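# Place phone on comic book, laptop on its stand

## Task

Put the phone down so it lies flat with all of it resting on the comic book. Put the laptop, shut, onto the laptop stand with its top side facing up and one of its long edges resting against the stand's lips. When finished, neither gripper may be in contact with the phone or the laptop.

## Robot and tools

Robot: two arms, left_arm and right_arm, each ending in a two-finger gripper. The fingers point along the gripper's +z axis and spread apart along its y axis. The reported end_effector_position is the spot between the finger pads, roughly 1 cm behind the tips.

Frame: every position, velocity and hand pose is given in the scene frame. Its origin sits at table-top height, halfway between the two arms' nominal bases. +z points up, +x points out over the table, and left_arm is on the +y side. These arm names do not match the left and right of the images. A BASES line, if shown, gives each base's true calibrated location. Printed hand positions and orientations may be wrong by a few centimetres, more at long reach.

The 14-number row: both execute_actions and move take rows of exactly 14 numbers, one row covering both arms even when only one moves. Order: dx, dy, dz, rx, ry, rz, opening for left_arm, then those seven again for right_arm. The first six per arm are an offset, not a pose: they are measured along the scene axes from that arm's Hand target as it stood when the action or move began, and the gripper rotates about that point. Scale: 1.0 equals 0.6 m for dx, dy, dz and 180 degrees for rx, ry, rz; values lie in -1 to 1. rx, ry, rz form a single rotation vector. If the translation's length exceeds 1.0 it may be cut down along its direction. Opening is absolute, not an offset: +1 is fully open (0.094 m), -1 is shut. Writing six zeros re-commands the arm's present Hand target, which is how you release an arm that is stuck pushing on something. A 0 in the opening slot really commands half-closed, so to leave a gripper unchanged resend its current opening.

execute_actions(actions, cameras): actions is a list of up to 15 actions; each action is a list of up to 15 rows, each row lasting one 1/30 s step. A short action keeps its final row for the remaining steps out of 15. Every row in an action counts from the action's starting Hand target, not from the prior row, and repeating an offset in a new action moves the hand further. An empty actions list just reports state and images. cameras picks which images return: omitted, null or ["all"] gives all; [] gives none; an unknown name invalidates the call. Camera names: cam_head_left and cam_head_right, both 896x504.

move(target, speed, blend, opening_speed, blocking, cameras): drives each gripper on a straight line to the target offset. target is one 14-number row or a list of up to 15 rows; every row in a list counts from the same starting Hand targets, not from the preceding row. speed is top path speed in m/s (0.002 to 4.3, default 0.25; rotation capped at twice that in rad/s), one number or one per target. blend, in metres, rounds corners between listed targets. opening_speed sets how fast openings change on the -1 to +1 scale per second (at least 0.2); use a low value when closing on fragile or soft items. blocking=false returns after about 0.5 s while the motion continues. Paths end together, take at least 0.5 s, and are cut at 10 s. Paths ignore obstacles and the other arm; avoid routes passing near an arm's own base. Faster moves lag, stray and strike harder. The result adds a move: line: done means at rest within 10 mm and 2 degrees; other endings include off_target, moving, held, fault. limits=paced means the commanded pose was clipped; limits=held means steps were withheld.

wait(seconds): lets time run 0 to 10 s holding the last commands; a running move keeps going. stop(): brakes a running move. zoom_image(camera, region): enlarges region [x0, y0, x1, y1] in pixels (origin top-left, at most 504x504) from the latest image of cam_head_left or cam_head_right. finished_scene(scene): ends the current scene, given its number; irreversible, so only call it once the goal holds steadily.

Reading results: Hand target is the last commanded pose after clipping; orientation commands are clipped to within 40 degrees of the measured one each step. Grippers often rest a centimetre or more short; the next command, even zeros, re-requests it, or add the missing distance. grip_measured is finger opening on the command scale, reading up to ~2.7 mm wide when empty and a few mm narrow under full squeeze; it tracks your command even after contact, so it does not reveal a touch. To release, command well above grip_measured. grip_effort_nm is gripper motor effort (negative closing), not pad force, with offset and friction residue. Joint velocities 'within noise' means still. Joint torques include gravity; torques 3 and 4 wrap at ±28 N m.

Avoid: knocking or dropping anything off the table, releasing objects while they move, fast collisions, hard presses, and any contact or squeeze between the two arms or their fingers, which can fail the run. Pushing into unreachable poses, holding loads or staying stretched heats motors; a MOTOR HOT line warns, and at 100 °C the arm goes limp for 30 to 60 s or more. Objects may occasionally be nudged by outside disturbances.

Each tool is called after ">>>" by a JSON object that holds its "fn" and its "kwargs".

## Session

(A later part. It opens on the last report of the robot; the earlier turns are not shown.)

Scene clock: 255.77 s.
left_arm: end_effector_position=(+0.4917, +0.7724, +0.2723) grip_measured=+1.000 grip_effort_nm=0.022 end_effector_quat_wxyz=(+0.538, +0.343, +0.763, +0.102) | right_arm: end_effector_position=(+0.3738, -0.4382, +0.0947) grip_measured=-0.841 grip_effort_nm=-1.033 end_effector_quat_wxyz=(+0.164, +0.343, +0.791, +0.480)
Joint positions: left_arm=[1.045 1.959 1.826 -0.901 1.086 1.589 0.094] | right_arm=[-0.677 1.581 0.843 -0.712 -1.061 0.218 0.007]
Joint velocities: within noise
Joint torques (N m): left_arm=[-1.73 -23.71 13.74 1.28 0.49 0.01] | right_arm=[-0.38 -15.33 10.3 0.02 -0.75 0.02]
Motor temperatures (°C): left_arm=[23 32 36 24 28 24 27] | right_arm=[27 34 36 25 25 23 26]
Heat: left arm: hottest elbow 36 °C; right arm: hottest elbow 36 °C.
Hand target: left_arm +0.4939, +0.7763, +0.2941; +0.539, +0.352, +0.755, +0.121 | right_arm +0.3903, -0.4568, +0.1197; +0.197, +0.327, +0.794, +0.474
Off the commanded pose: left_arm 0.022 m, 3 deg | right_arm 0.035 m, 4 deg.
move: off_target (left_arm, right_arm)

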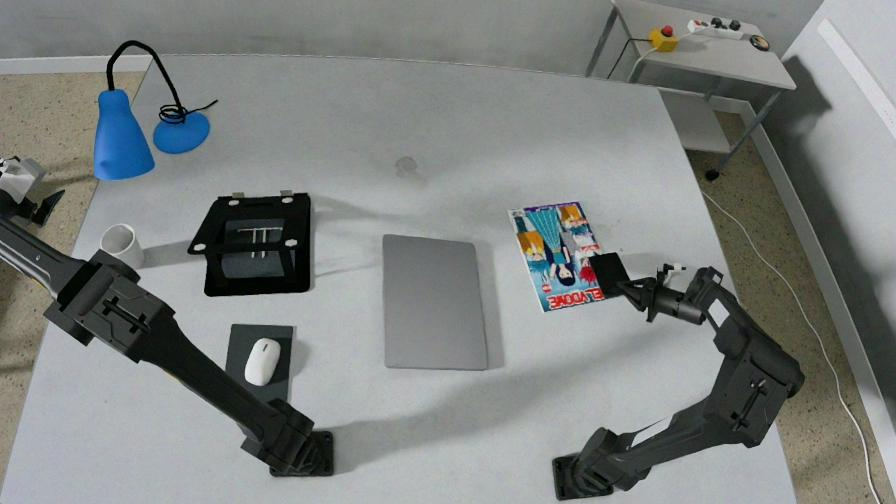

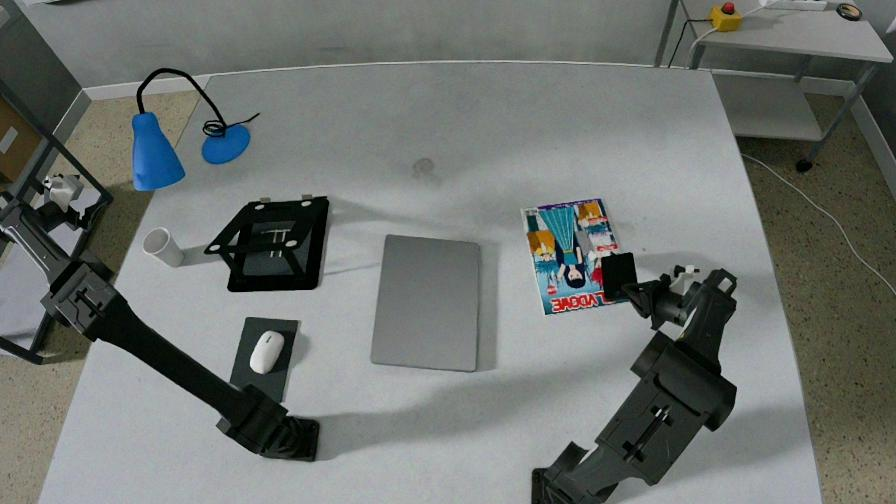

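>>> {"fn": "move", "kwargs": {"target": [0,0,0,0,0,0,1, 0.1545,0.163,-0.026,0,0,0,-0.95], "speed": 0.2}}

>>> {"fn": "zoom_image", "kwargs": {"camera": "cam_head_left", "region": [490, 190, 640, 320]}}

>>> {"fn": "zoom_image", "kwargs": {"camera": "cam_head_right", "region": [500, 190, 650, 320]}}

Scene clock: 267.80 s.
left_arm: end_effector_position=(+0.4917, +0.7724, +0.2723) grip_measured=+1.000 grip_effort_nm=0.017 end_effector_quat_wxyz=(+0.538, +0.343, +0.763, +0.102) | right_arm: end_effector_position=(+0.4679, -0.3581, +0.0949) grip_measured=-0.842 grip_effort_nm=-1.038 end_effector_quat_wxyz=(+0.182, +0.341, +0.793, +0.471)
Joint positions: left_arm=[1.045 1.959 1.826 -0.901 1.086 1.589 0.094] | right_arm=[-0.383 1.613 0.843 -0.2 -0.933 0.744 0.007]
Joint velocities: within noise
Joint torques (N m): left_arm=[-1.03 -22.59 13.79 1.09 0.57 -0.05] | right_arm=[1.03 -14.1 8.94 1.66 -0.5 0.14]
Motor temperatures (°C): left_arm=[23 32 36 24 28 24 27] | right_arm=[27 34 36 25 25 23 27]
Heat: left arm: hottest elbow 36 °C; right arm: hottest elbow 36 °C.
Hand target: left_arm +0.4939, +0.7763, +0.2941; +0.539, +0.352, +0.755, +0.121 | right_arm +0.4830, -0.3591, +0.1040; +0.197, +0.327, +0.793, +0.474
Off the commanded pose: left_arm 0.022 m, 3 deg | right_arm 0.018 m, 2 deg.
move: off_target (left_arm, right_arm)

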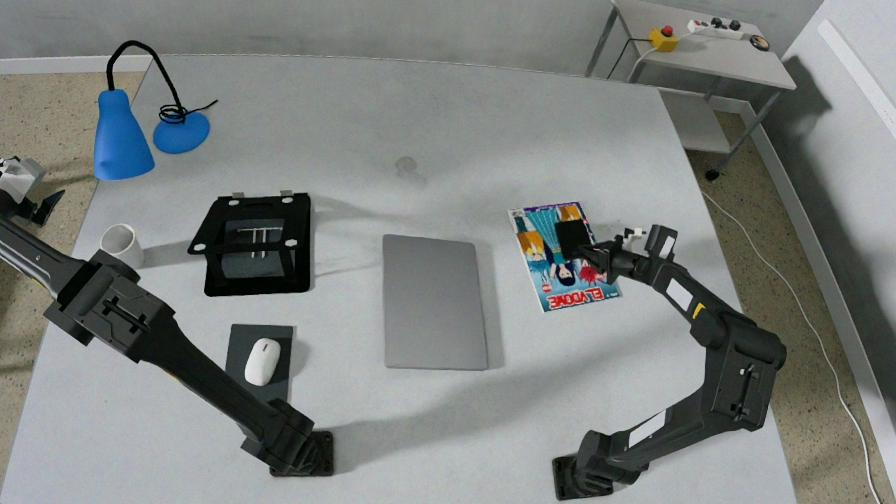

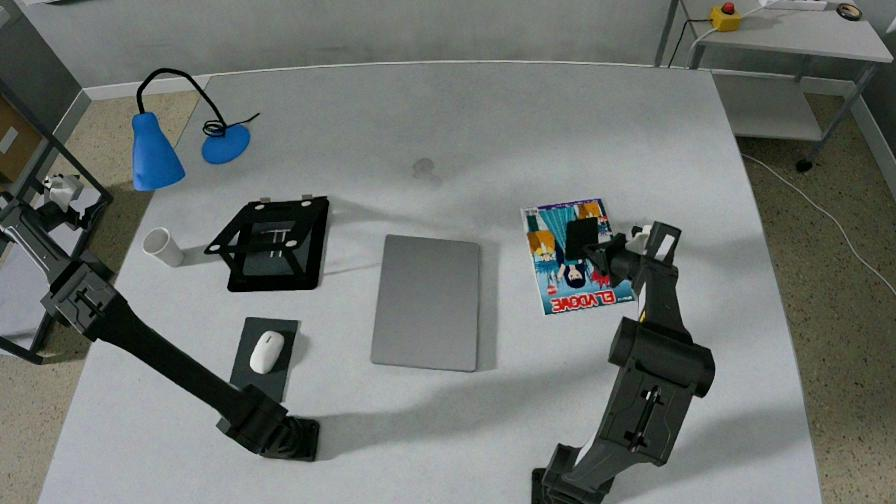

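Scaled by 3.360.

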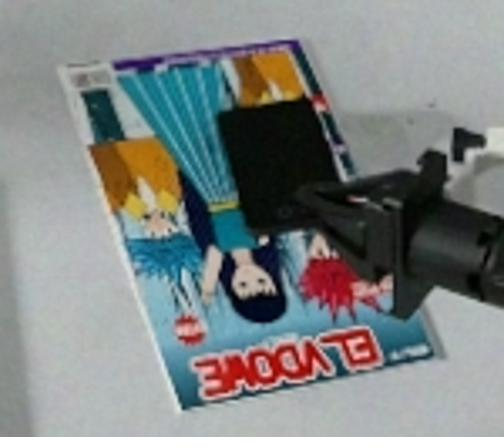

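Scaled by 3.360.

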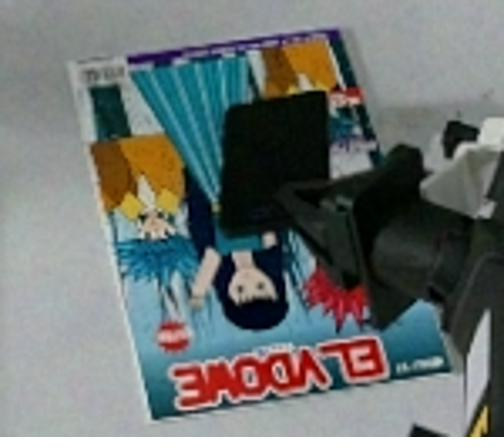

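>>> {"fn": "move", "kwargs": {"target": [[0,0,0,0,0,0,1, 0.008,0.012,-0.05,0,0,0,-0.95],[0,0,0,0,0,0,1, 0.008,0.012,-0.075,0,0,0,-0.95]], "speed": [0.1,0.04]}}

>>> {"fn": "zoom_image", "kwargs": {"camera": "cam_head_left", "region": [490, 190, 640, 320]}}

>>> {"fn": "zoom_image", "kwargs": {"camera": "cam_head_right", "region": [500, 190, 650, 320]}}

Scene clock: 272.00 s.
left_arm: end_effector_position=(+0.4917, +0.7724, +0.2723) grip_measured=+1.000 grip_effort_nm=0.022 end_effector_quat_wxyz=(+0.538, +0.343, +0.763, +0.102) | right_arm: end_effector_position=(+0.4866, -0.3575, +0.0715) grip_measured=-0.842 grip_effort_nm=-1.043 end_effector_quat_wxyz=(+0.208, +0.323, +0.793, +0.473)
Joint positions: left_arm=[1.045 1.959 1.826 -0.901 1.086 1.589 0.094] | right_arm=[-0.366 1.698 0.843 -0.038 -0.928 0.762 0.007]
Joint velocities: within noise
Joint torques (N m): left_arm=[-1.03 -22.83 13.81 0.95 0.51 -0.05] | right_arm=[1.32 -13.8 6.28 1.59 -0.25 0.19]
Motor temperatures (°C): left_arm=[23 32 36 24 28 24 27] | right_arm=[27 34 36 25 25 23 27]
Heat: left arm: hottest elbow 36 °C; right arm: hottest elbow 36 °C.
Hand target: left_arm +0.4939, +0.7763, +0.2941; +0.539, +0.352, +0.755, +0.121 | right_arm +0.4879, -0.3519, +0.0591; +0.197, +0.327, +0.794, +0.474
Off the commanded pose: left_arm 0.022 m, 3 deg | right_arm 0.014 m, 1 deg.
move: off_target (left_arm, right_arm)

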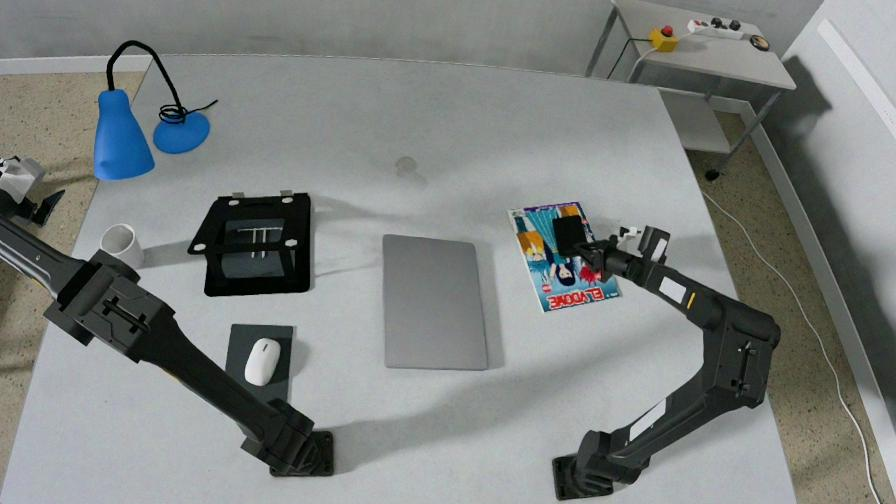

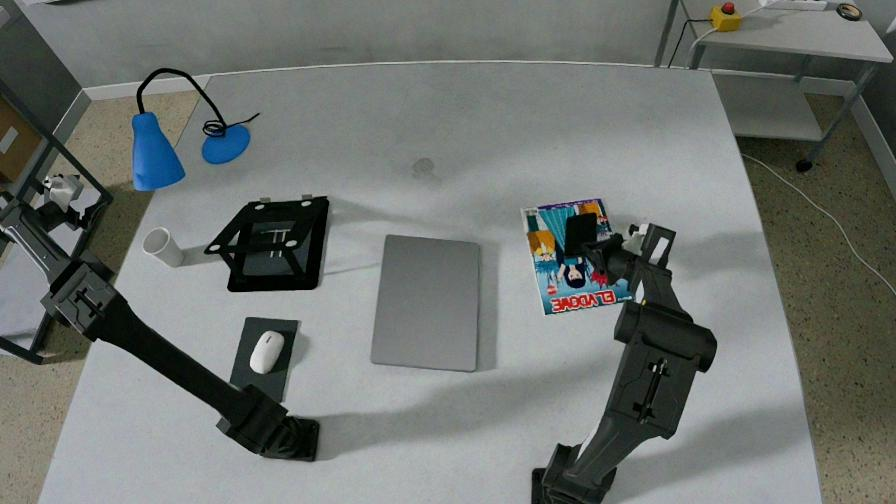

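Scaled by 3.360.

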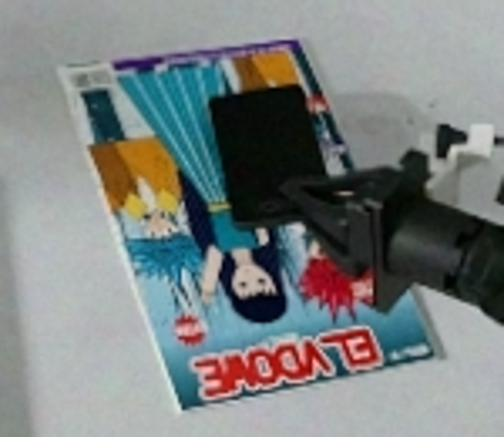

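Scaled by 3.360.

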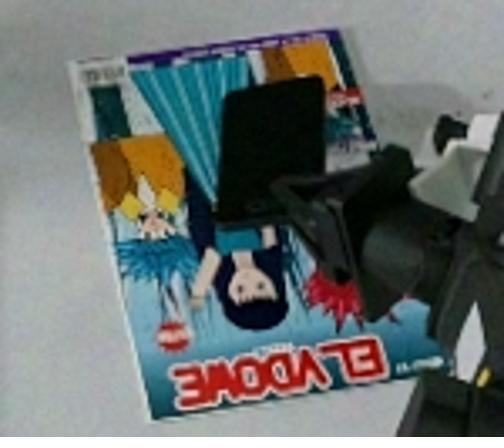

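>>> {"fn": "move", "kwargs": {"target": [[0,0,0,0,0,0,1, 0,0,0.012,0,0,0,-0.95],[0,0,0,0,0,0,1, 0,0,0.01,0,0,0,-0.4],[0,0,0,0,0,0,1, 0,0,-0.068,0,0,0,-0.4]], "speed": 0.06, "opening_speed": 0.3}}

>>> {"fn": "zoom_image", "kwargs": {"camera": "cam_head_left", "region": [490, 190, 640, 320]}}

>>> {"fn": "zoom_image", "kwargs": {"camera": "cam_head_right", "region": [500, 190, 650, 320]}}

Scene clock: 280.37 s.
left_arm: end_effector_position=(+0.4917, +0.7724, +0.2723) grip_measured=+1.000 grip_effort_nm=0.022 end_effector_quat_wxyz=(+0.538, +0.343, +0.763, +0.102) | right_arm: end_effector_position=(+0.4901, -0.3588, +0.0303) grip_measured=-0.401 grip_effort_nm=0.056 end_effector_quat_wxyz=(+0.206, +0.326, +0.792, +0.473)
Joint positions: left_arm=[1.045 1.959 1.826 -0.901 1.086 1.589 0.094] | right_arm=[-0.366 1.804 0.836 0.074 -0.926 0.767 0.028]
Joint velocities: within noise
Joint torques (N m): left_arm=[-1.38 -24 13.78 1.16 0.52 -0.06] | right_arm=[1.2 -14.8 4.94 1.66 -0.31 0.14]
Motor temperatures (°C): left_arm=[23 32 36 24 28 24 27] | right_arm=[27 34 36 25 25 23 27]
Heat: left arm: hottest elbow 36 °C; right arm: hottest elbow 36 °C.
Hand target: left_arm +0.4939, +0.7763, +0.2941; +0.539, +0.352, +0.755, +0.121 | right_arm +0.4879, -0.3519, +0.0183; +0.197, +0.327, +0.793, +0.474
Off the commanded pose: left_arm 0.022 m, 3 deg | right_arm 0.014 m, 1 deg.
move: off_target (left_arm, right_arm)

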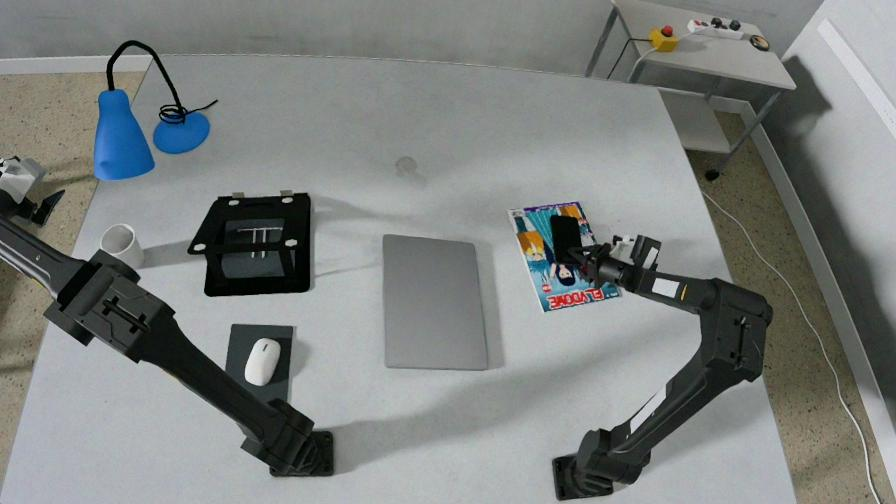

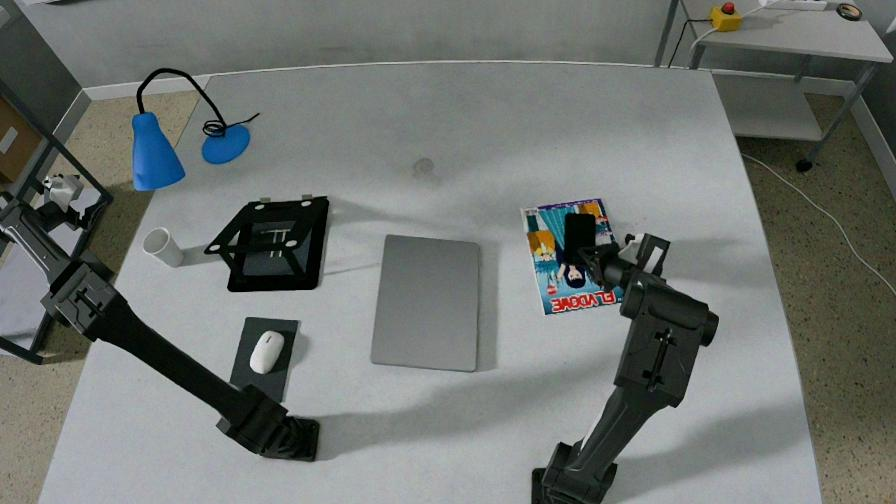

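Scaled by 3.360.

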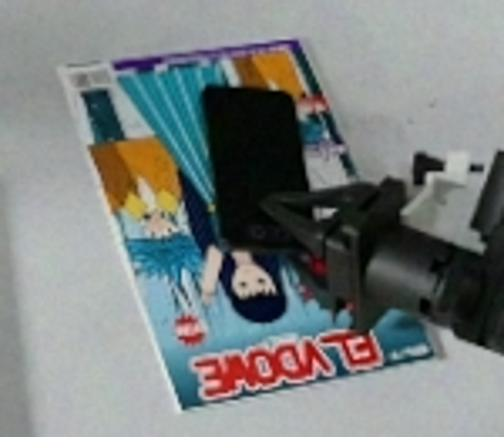

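Scaled by 3.360.

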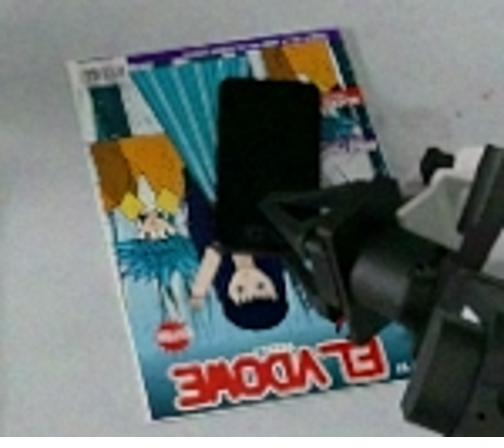

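>>> {"fn": "move", "kwargs": {"target": [[0,0,0,0,0,0,1, -0.15,-0.15,0.0,0,0,0,-0.4],[0,0,0,0,0,0,1, -0.15,-0.2,0.15,0,0,0,-0.4]], "speed": [1.0,0.3]}}

>>> {"fn": "zoom_image", "kwargs": {"camera": "cam_head_left", "region": [490, 190, 640, 320]}}

>>> {"fn": "zoom_image", "kwargs": {"camera": "cam_head_right", "region": [500, 190, 650, 320]}}

Scene clock: 286.27 s.
left_arm: end_effector_position=(+0.4917, +0.7724, +0.2723) grip_measured=+1.000 grip_effort_nm=0.022 end_effector_quat_wxyz=(+0.538, +0.343, +0.763, +0.102) | right_arm: end_effector_position=(+0.3851, -0.4552, +0.0995) grip_measured=-0.401 grip_effort_nm=0.051 end_effector_quat_wxyz=(+0.183, +0.332, +0.792, +0.479)
Joint positions: left_arm=[1.045 1.959 1.826 -0.901 1.086 1.589 0.094] | right_arm=[-0.694 1.609 0.889 -0.717 -1.071 0.185 0.028]
Joint velocities: within noise
Joint torques (N m): left_arm=[-2.14 -23.88 13.82 1.02 0.54 0] | right_arm=[-0.32 -13.39 10.07 0.01 -0.5 0.02]
Motor temperatures (°C): left_arm=[23 32 36 24 28 24 27] | right_arm=[27 34 36 25 24 23 27]
Heat: left arm: hottest elbow 36 °C; right arm: hottest elbow 36 °C.
Hand target: left_arm +0.4939, +0.7763, +0.2941; +0.539, +0.352, +0.755, +0.121 | right_arm +0.3979, -0.4718, +0.1082; +0.197, +0.327, +0.794, +0.474
Off the commanded pose: left_arm 0.022 m, 3 deg | right_arm 0.023 m, 2 deg.
move: off_target (left_arm, right_arm)

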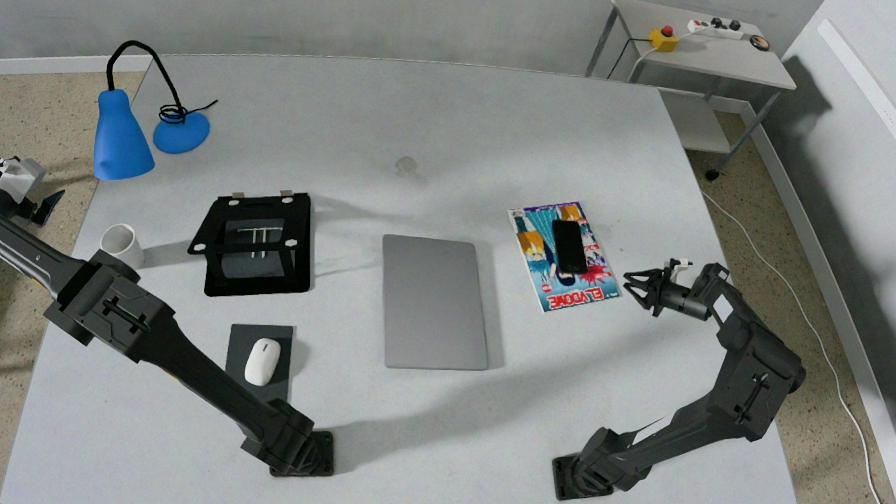

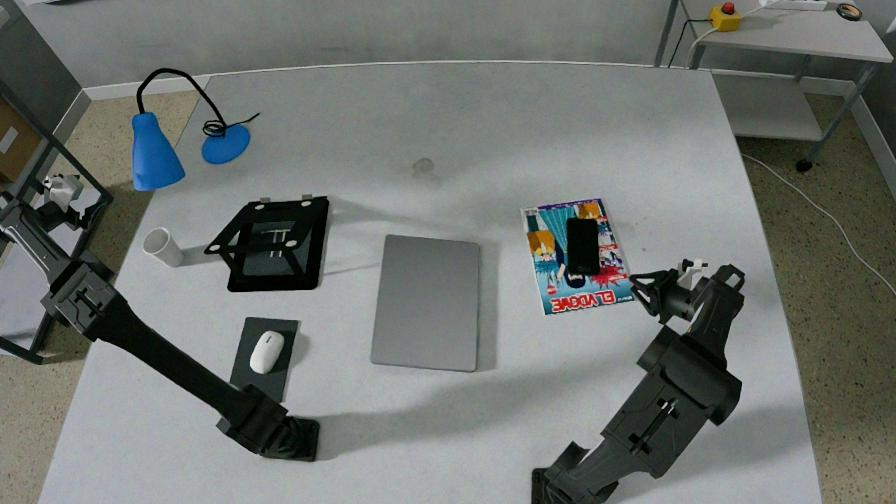

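Scaled by 3.360.

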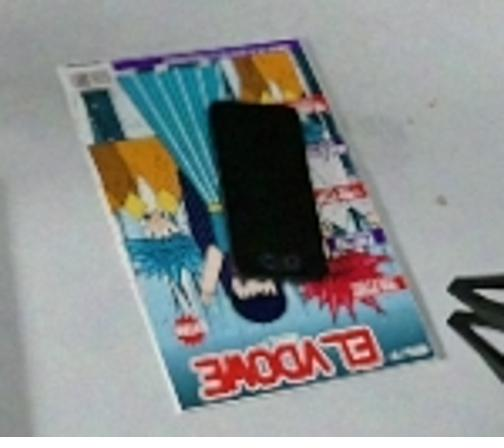

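Scaled by 3.360.

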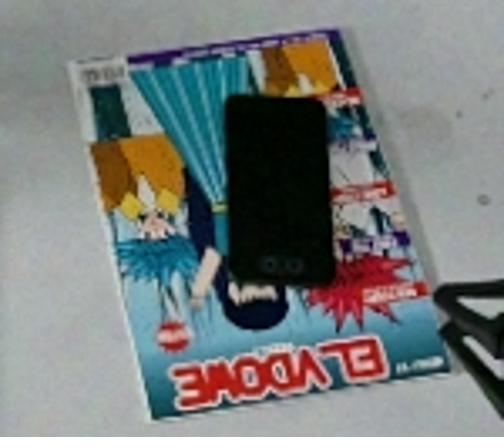

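>>> {"fn": "zoom_image", "kwargs": {"camera": "cam_head_left", "region": [440, 320, 510, 390]}}

>>> {"fn": "zoom_image", "kwargs": {"camera": "cam_head_right", "region": [440, 330, 510, 390]}}

>>> {"fn": "zoom_image", "kwargs": {"camera": "cam_head_left", "region": [370, 330, 440, 390]}}

Scaled by 7.200.

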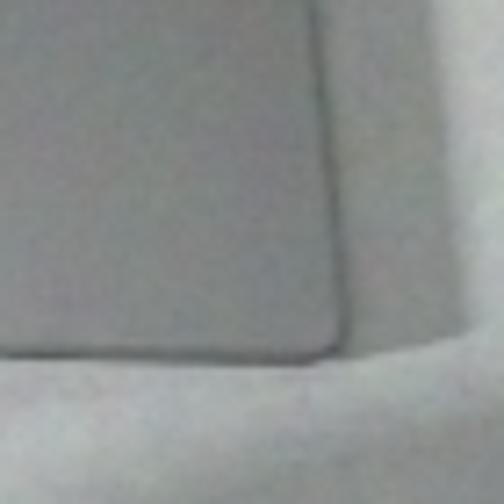

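Scaled by 7.200.

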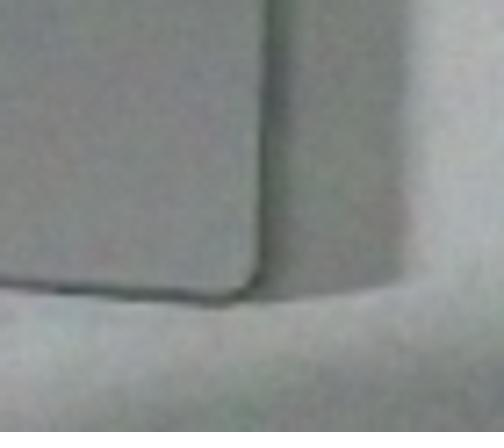

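Scaled by 7.200.

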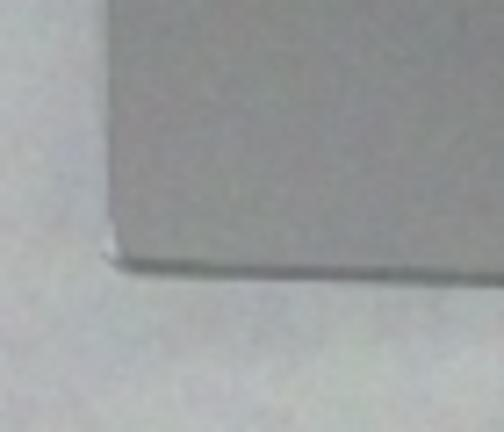

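>>> {"fn": "move", "kwargs": {"target": [[-0.1,-0.3,0.13,-0.228,0.195,0.061,1,-0.1,0,0.05,0,0,0,-0.4],[-0.273,-0.627,-0.07,-0.456,0.391,0.122,1,-0.1,0,0.05,0,0,0,-0.4]], "speed": 0.4, "blend": 0.05}}

>>> {"fn": "zoom_image", "kwargs": {"camera": "cam_head_left", "region": [280, 190, 500, 390]}}

>>> {"fn": "zoom_image", "kwargs": {"camera": "cam_head_right", "region": [280, 190, 500, 390]}}

Scene clock: 348.47 s.
left_arm: end_effector_position=(+0.3324, +0.4089, +0.2474) grip_measured=+1.000 grip_effort_nm=0.007 end_effector_quat_wxyz=(+0.168, -0.232, +0.857, -0.429) | right_arm: end_effector_position=(+0.3403, -0.4677, +0.1319) grip_measured=-0.401 grip_effort_nm=0.056 end_effector_quat_wxyz=(+0.189, +0.327, +0.794, +0.476)
Joint positions: left_arm=[0.88 1.367 1.104 -1.671 0.907 0.56 0.094] | right_arm=[-0.795 1.519 0.889 -0.982 -1.075 -0.033 0.028]
Joint velocities: within noise
Joint torques (N m): left_arm=[-1.32 -13.1 8.4 -0.84 0.6 0] | right_arm=[-0.44 -14.45 6.86 -0.24 -0.58 0.03]
Motor temperatures (°C): left_arm=[23 32 36 24 28 24 27] | right_arm=[27 34 40 25 25 23 26]
Heat: left arm: hottest elbow 36 °C; right arm: hottest elbow 40 °C.
Hand target: left_arm +0.3302, +0.3999, +0.2521; +0.108, -0.188, +0.845, -0.489 | right_arm +0.3379, -0.4719, +0.1382; +0.197, +0.327, +0.794, +0.474
Off the commanded pose: left_arm 0.010 m, 11 deg | right_arm 0.008 m, 1 deg.
joint sent to its limit (left arm) — joint 4 (wrist pitch), lower limit. The joint targets are off in orientation, not in position.
move: off_target (left_arm)

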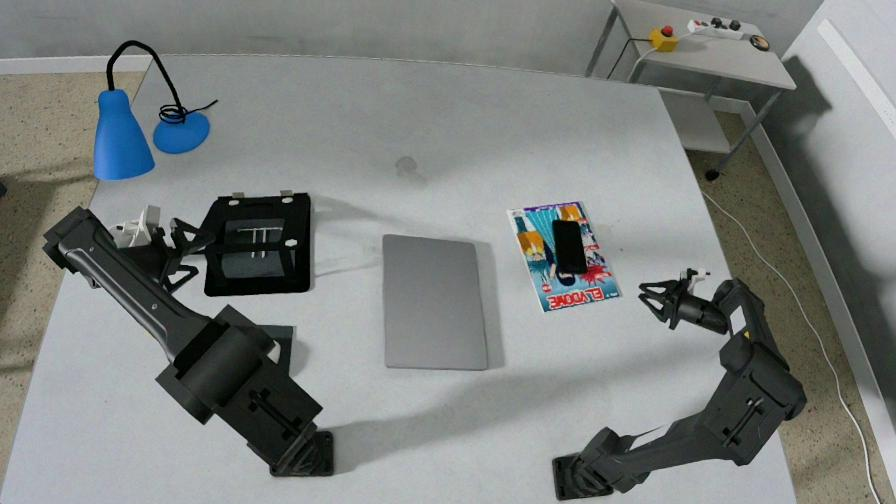

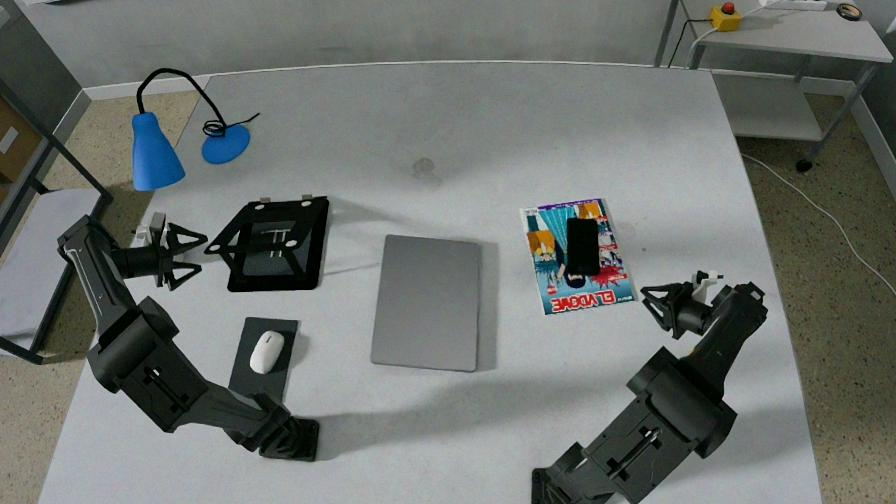

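Scaled by 2.291.

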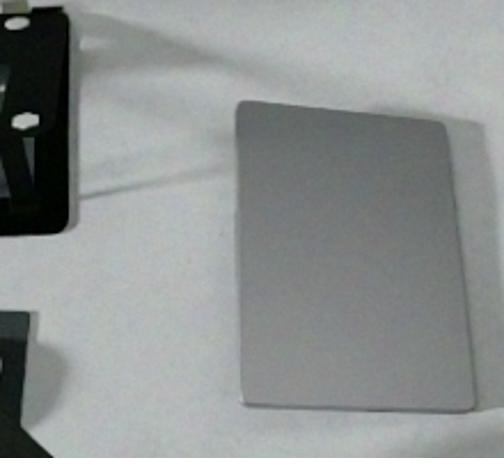

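Scaled by 2.291.

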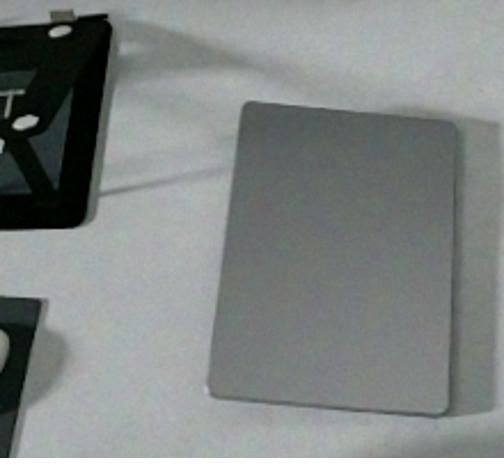

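>>> {"fn": "move", "kwargs": {"target": [0.117,-0.167,-0.2,0,0,0,1,0,0,0,0,0,0,-0.4], "speed": 0.3}}

>>> {"fn": "zoom_image", "kwargs": {"camera": "cam_head_left", "region": [240, 190, 460, 390]}}

>>> {"fn": "zoom_image", "kwargs": {"camera": "cam_head_right", "region": [240, 190, 460, 390]}}

Scene clock: 367.33 s.
left_arm: end_effector_position=(+0.3984, +0.3038, +0.1335) grip_measured=+1.000 grip_effort_nm=0.007 end_effector_quat_wxyz=(+0.105, -0.194, +0.844, -0.489) | right_arm: end_effector_position=(+0.3403, -0.4677, +0.1319) grip_measured=-0.401 grip_effort_nm=0.051 end_effector_quat_wxyz=(+0.189, +0.327, +0.794, +0.476)
Joint positions: left_arm=[0.544 1.512 0.895 -1.183 1.031 0.251 0.094] | right_arm=[-0.795 1.519 0.889 -0.982 -1.075 -0.033 0.028]
Joint velocities: within noise
Joint torques (N m): left_arm=[-2.37 -12.22 7.69 0.64 0.62 0.04] | right_arm=[-0.38 -14.45 6.89 -0.23 -0.58 0.03]
Motor temperatures (°C): left_arm=[23 31 35 24 28 24 27] | right_arm=[27 33 38 25 25 23 26]
Heat: left arm: hottest elbow 35 °C; right arm: hottest elbow 38 °C.
Hand target: left_arm +0.4004, +0.2999, +0.1322; +0.108, -0.188, +0.845, -0.488 | right_arm +0.3379, -0.4719, +0.1382; +0.197, +0.327, +0.794, +0.474
Off the commanded pose: left_arm 0.005 m, 1 deg | right_arm 0.008 m, 1 deg.
move: done

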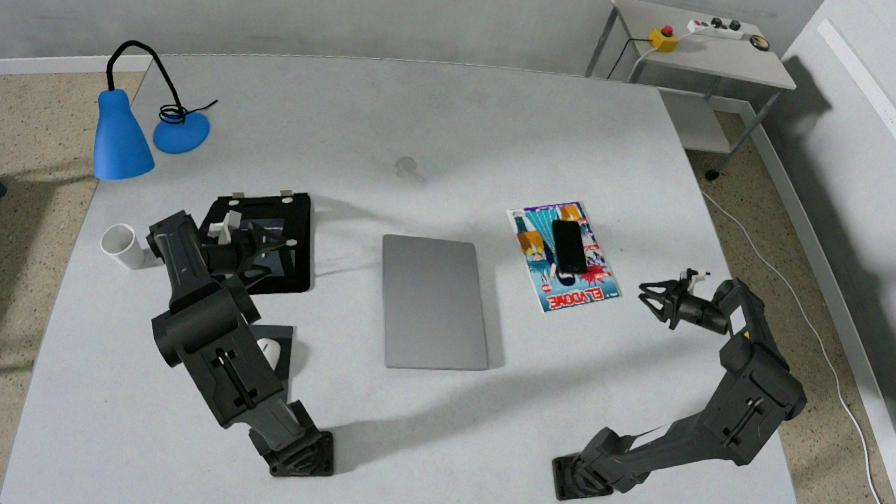

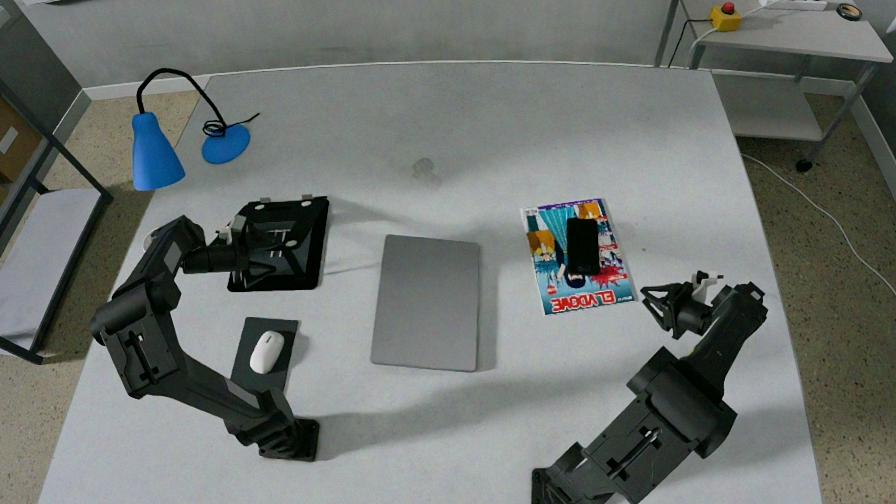

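Scaled by 2.291.

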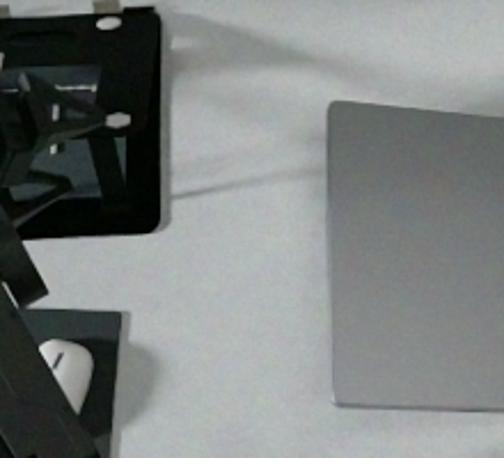

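Scaled by 2.291.

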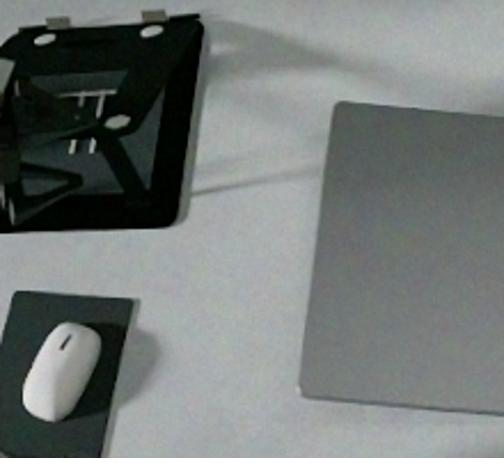

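>>> {"fn": "move", "kwargs": {"target": [[0,0,0.12,0,0,0,1,0,0,0,0,0,0,-0.4],[-0.092,-0.183,0.0,-0.027,-0.007,-0.055,0.0,0,0,0,0,0,0,-0.4]], "speed": 0.25, "blend": 0.03}}

>>> {"fn": "zoom_image", "kwargs": {"camera": "cam_head_left", "region": [260, 220, 430, 390]}}

>>> {"fn": "zoom_image", "kwargs": {"camera": "cam_head_right", "region": [260, 220, 430, 390]}}

Scene clock: 379.17 s.
left_arm: end_effector_position=(+0.3520, +0.1978, +0.1372) grip_measured=+0.003 grip_effort_nm=-0.085 end_effector_quat_wxyz=(+0.082, -0.107, +0.836, -0.532) | right_arm: end_effector_position=(+0.3403, -0.4677, +0.1319) grip_measured=-0.401 grip_effort_nm=0.046 end_effector_quat_wxyz=(+0.189, +0.327, +0.794, +0.476)
Joint positions: left_arm=[0.333 1.356 0.701 -1.092 1.129 0.22 0.047] | right_arm=[-0.795 1.519 0.889 -0.982 -1.075 -0.033 0.028]
Joint velocities: within noise
Joint torques (N m): left_arm=[-2.61 -9.35 6.13 0.31 0.48 -0.16] | right_arm=[-0.38 -14.45 6.89 -0.23 -0.59 0.03]
Motor temperatures (°C): left_arm=[23 30 35 24 28 24 26] | right_arm=[27 33 37 25 25 23 26]
Heat: left arm: hottest elbow 35 °C; right arm: hottest elbow 37 °C.
Hand target: left_arm +0.3452, +0.1901, +0.1322; +0.067, -0.113, +0.836, -0.533 | right_arm +0.3379, -0.4719, +0.1382; +0.197, +0.327, +0.794, +0.474
Off the commanded pose: left_arm 0.011 m, 2 deg | right_arm 0.008 m, 1 deg.
move: off_target (left_arm); target 2's new opening was sent with left_arm's hand 0.011 m and 2 deg from that target

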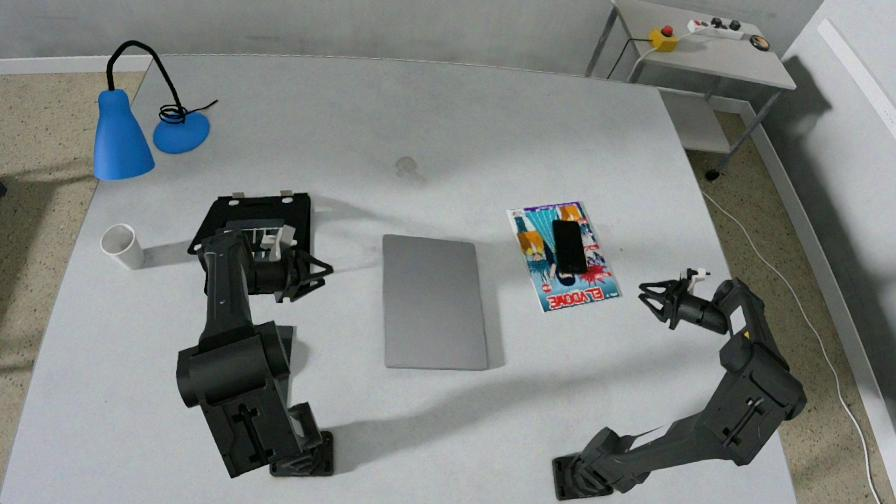

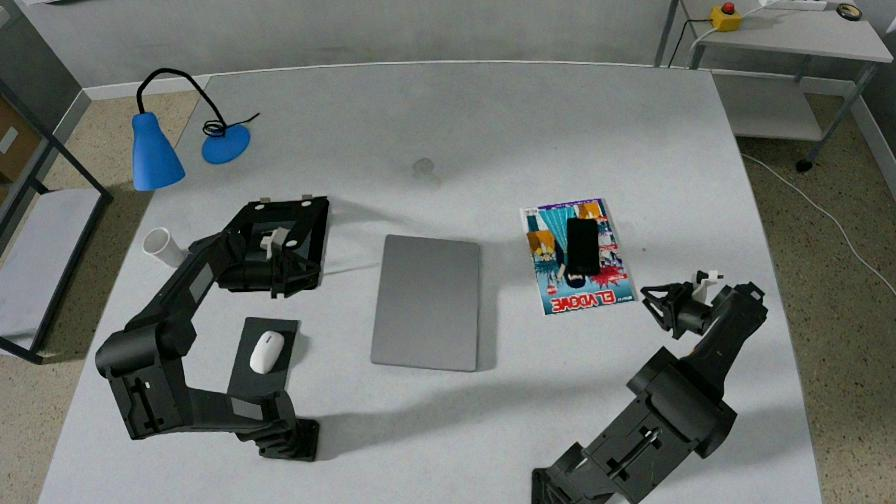

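Scaled by 2.965.

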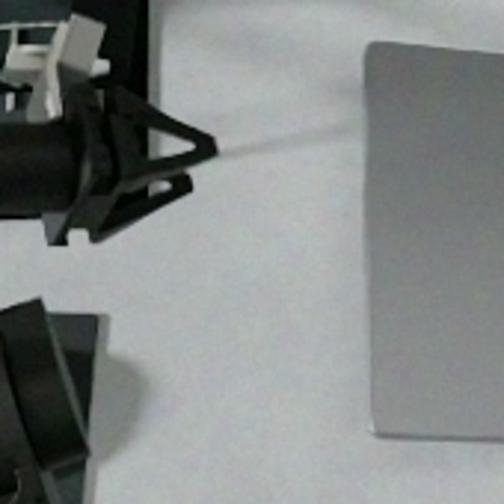

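Scaled by 2.965.

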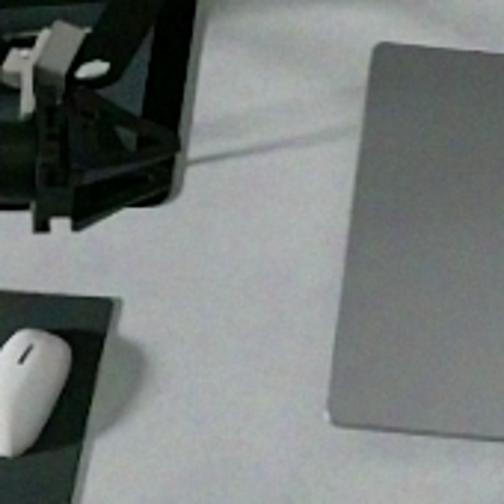

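>>> {"fn": "move", "kwargs": {"target": [-0.005,-0.1,-0.13,0,0,0,0.0,0,0,0,0,0,0,-0.4], "speed": 0.15}}

>>> {"fn": "zoom_image", "kwargs": {"camera": "cam_head_left", "region": [300, 250, 430, 350]}}

>>> {"fn": "zoom_image", "kwargs": {"camera": "cam_head_right", "region": [300, 250, 430, 350]}}

Scene clock: 386.47 s.
left_arm: end_effector_position=(+0.3764, +0.1389, +0.0969) grip_measured=+0.002 grip_effort_nm=-0.076 end_effector_quat_wxyz=(+0.156, -0.029, +0.835, -0.527) | right_arm: end_effector_position=(+0.3403, -0.4677, +0.1319) grip_measured=-0.401 grip_effort_nm=0.046 end_effector_quat_wxyz=(+0.189, +0.327, +0.794, +0.476)
Joint positions: left_arm=[0.127 1.374 0.547 -0.377 1.133 -0.148 0.047] | right_arm=[-0.795 1.519 0.889 -0.982 -1.075 -0.033 0.028]
Joint velocities: within noise
Joint torques (N m): left_arm=[-2.26 -5.6 1.46 -0.32 -0.1 -0.94] | right_arm=[-0.38 -14.45 6.84 -0.23 -0.58 0.02]
Motor temperatures (°C): left_arm=[23 30 34 24 28 24 26] | right_arm=[27 33 37 25 25 23 26]
Heat: left arm: hottest elbow 34 °C; right arm: hottest elbow 37 °C.
Hand target: left_arm +0.3421, +0.1300, +0.0541; +0.067, -0.113, +0.836, -0.533 | right_arm +0.3379, -0.4719, +0.1382; +0.197, +0.327, +0.794, +0.474
Off the commanded pose: left_arm 0.055 m, 14 deg | right_arm 0.008 m, 1 deg.
move: off_target (left_arm)

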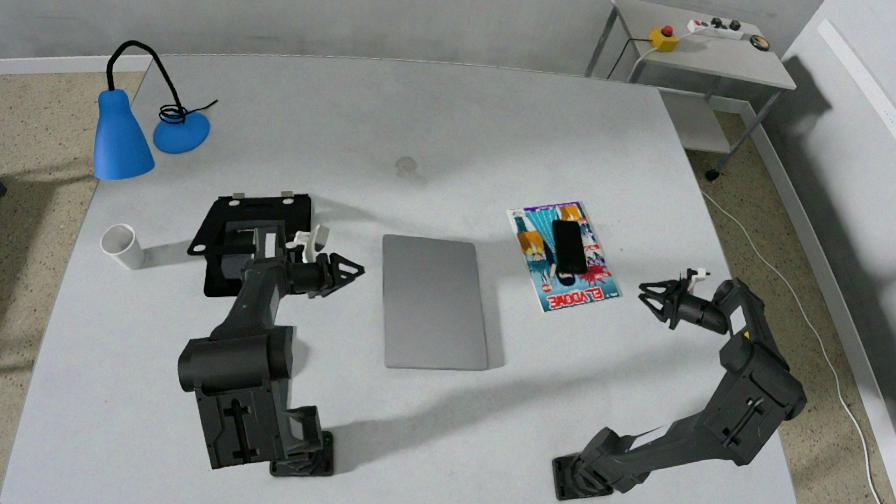

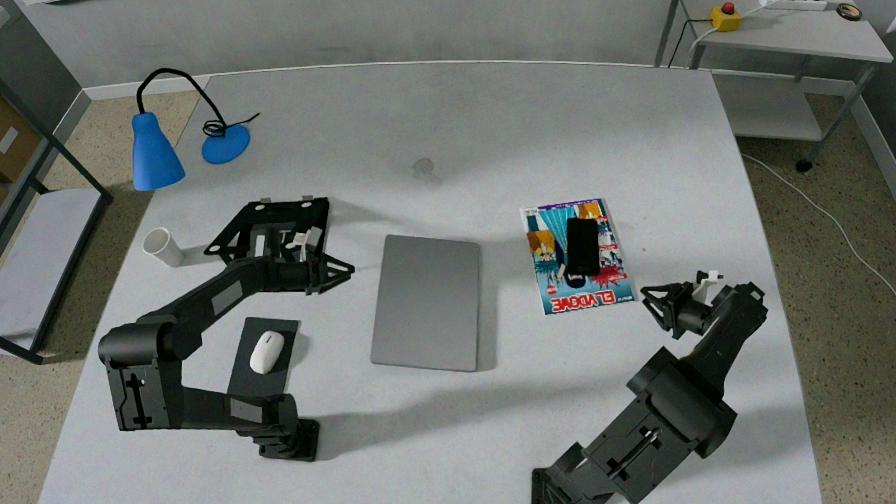

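Scaled by 3.877.

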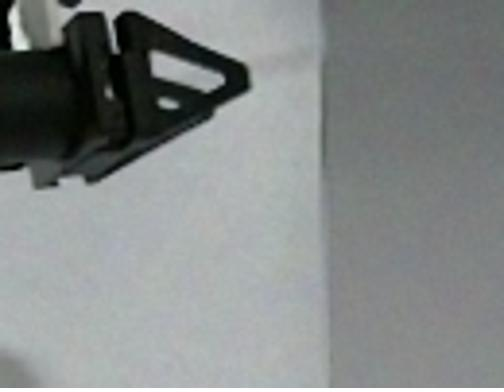

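Scaled by 3.877.

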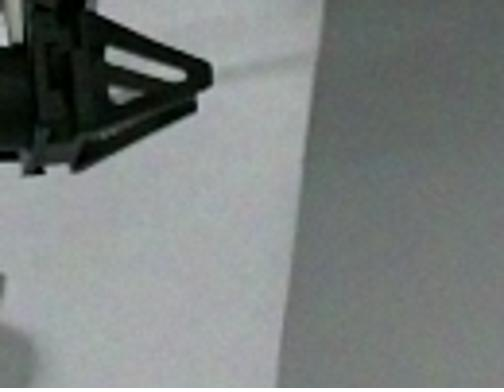

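>>> {"fn": "move", "kwargs": {"target": [-0.03,-0.03,0.15,0,0,0,0.0,0,0,0,0,0,0,-0.4], "speed": 0.15}}

>>> {"fn": "zoom_image", "kwargs": {"camera": "cam_head_left", "region": [180, 180, 380, 330]}}

>>> {"fn": "zoom_image", "kwargs": {"camera": "cam_head_right", "region": [180, 180, 380, 330]}}

Scene clock: 393.20 s.
left_arm: end_effector_position=(+0.3274, +0.1165, +0.1417) grip_measured=+0.002 grip_effort_nm=-0.081 end_effector_quat_wxyz=(+0.072, -0.116, +0.835, -0.533) | right_arm: end_effector_position=(+0.3403, -0.4677, +0.1319) grip_measured=-0.401 grip_effort_nm=0.051 end_effector_quat_wxyz=(+0.189, +0.327, +0.794, +0.476)
Joint positions: left_arm=[0.067 1.113 0.509 -0.606 1.105 -0.405 0.047] | right_arm=[-0.795 1.519 0.889 -0.982 -1.075 -0.033 0.028]
Joint velocities: within noise
Joint torques (N m): left_arm=[-3.02 -7.71 9.33 0.34 0.41 0.03] | right_arm=[-0.44 -14.39 6.86 -0.21 -0.58 0.03]
Motor temperatures (°C): left_arm=[23 30 34 24 28 24 26] | right_arm=[27 33 37 25 25 23 26]
Heat: left arm: hottest elbow 34 °C; right arm: hottest elbow 37 °C.
Hand target: left_arm +0.3242, +0.1121, +0.1441; +0.067, -0.113, +0.836, -0.533 | right_arm +0.3379, -0.4719, +0.1382; +0.197, +0.327, +0.794, +0.474
Off the commanded pose: left_arm 0.006 m, 1 deg | right_arm 0.008 m, 1 deg.
move: done

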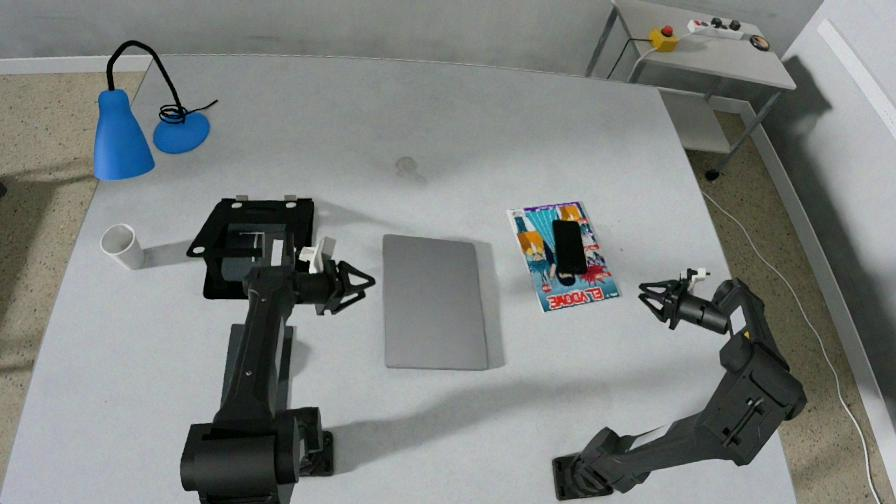

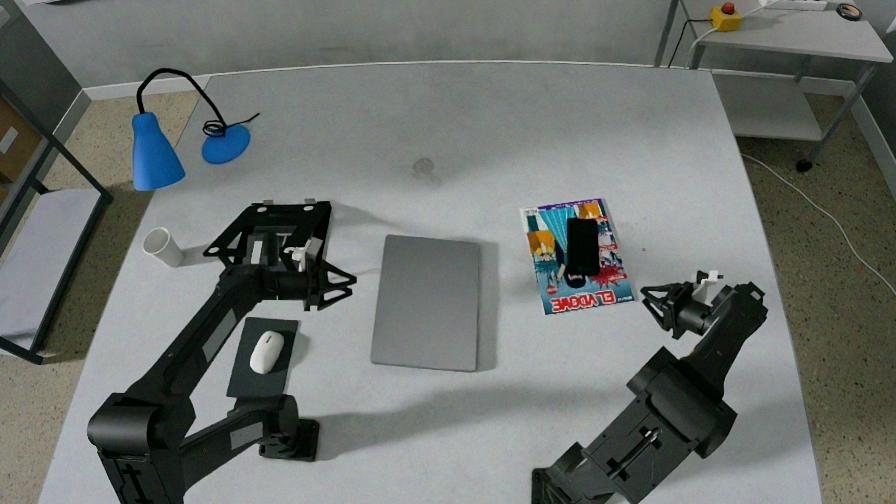

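Scaled by 2.520.

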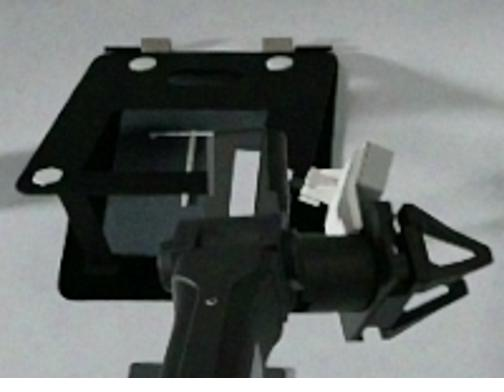

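Scaled by 2.520.

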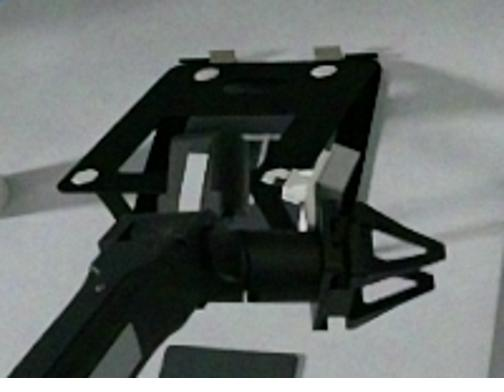

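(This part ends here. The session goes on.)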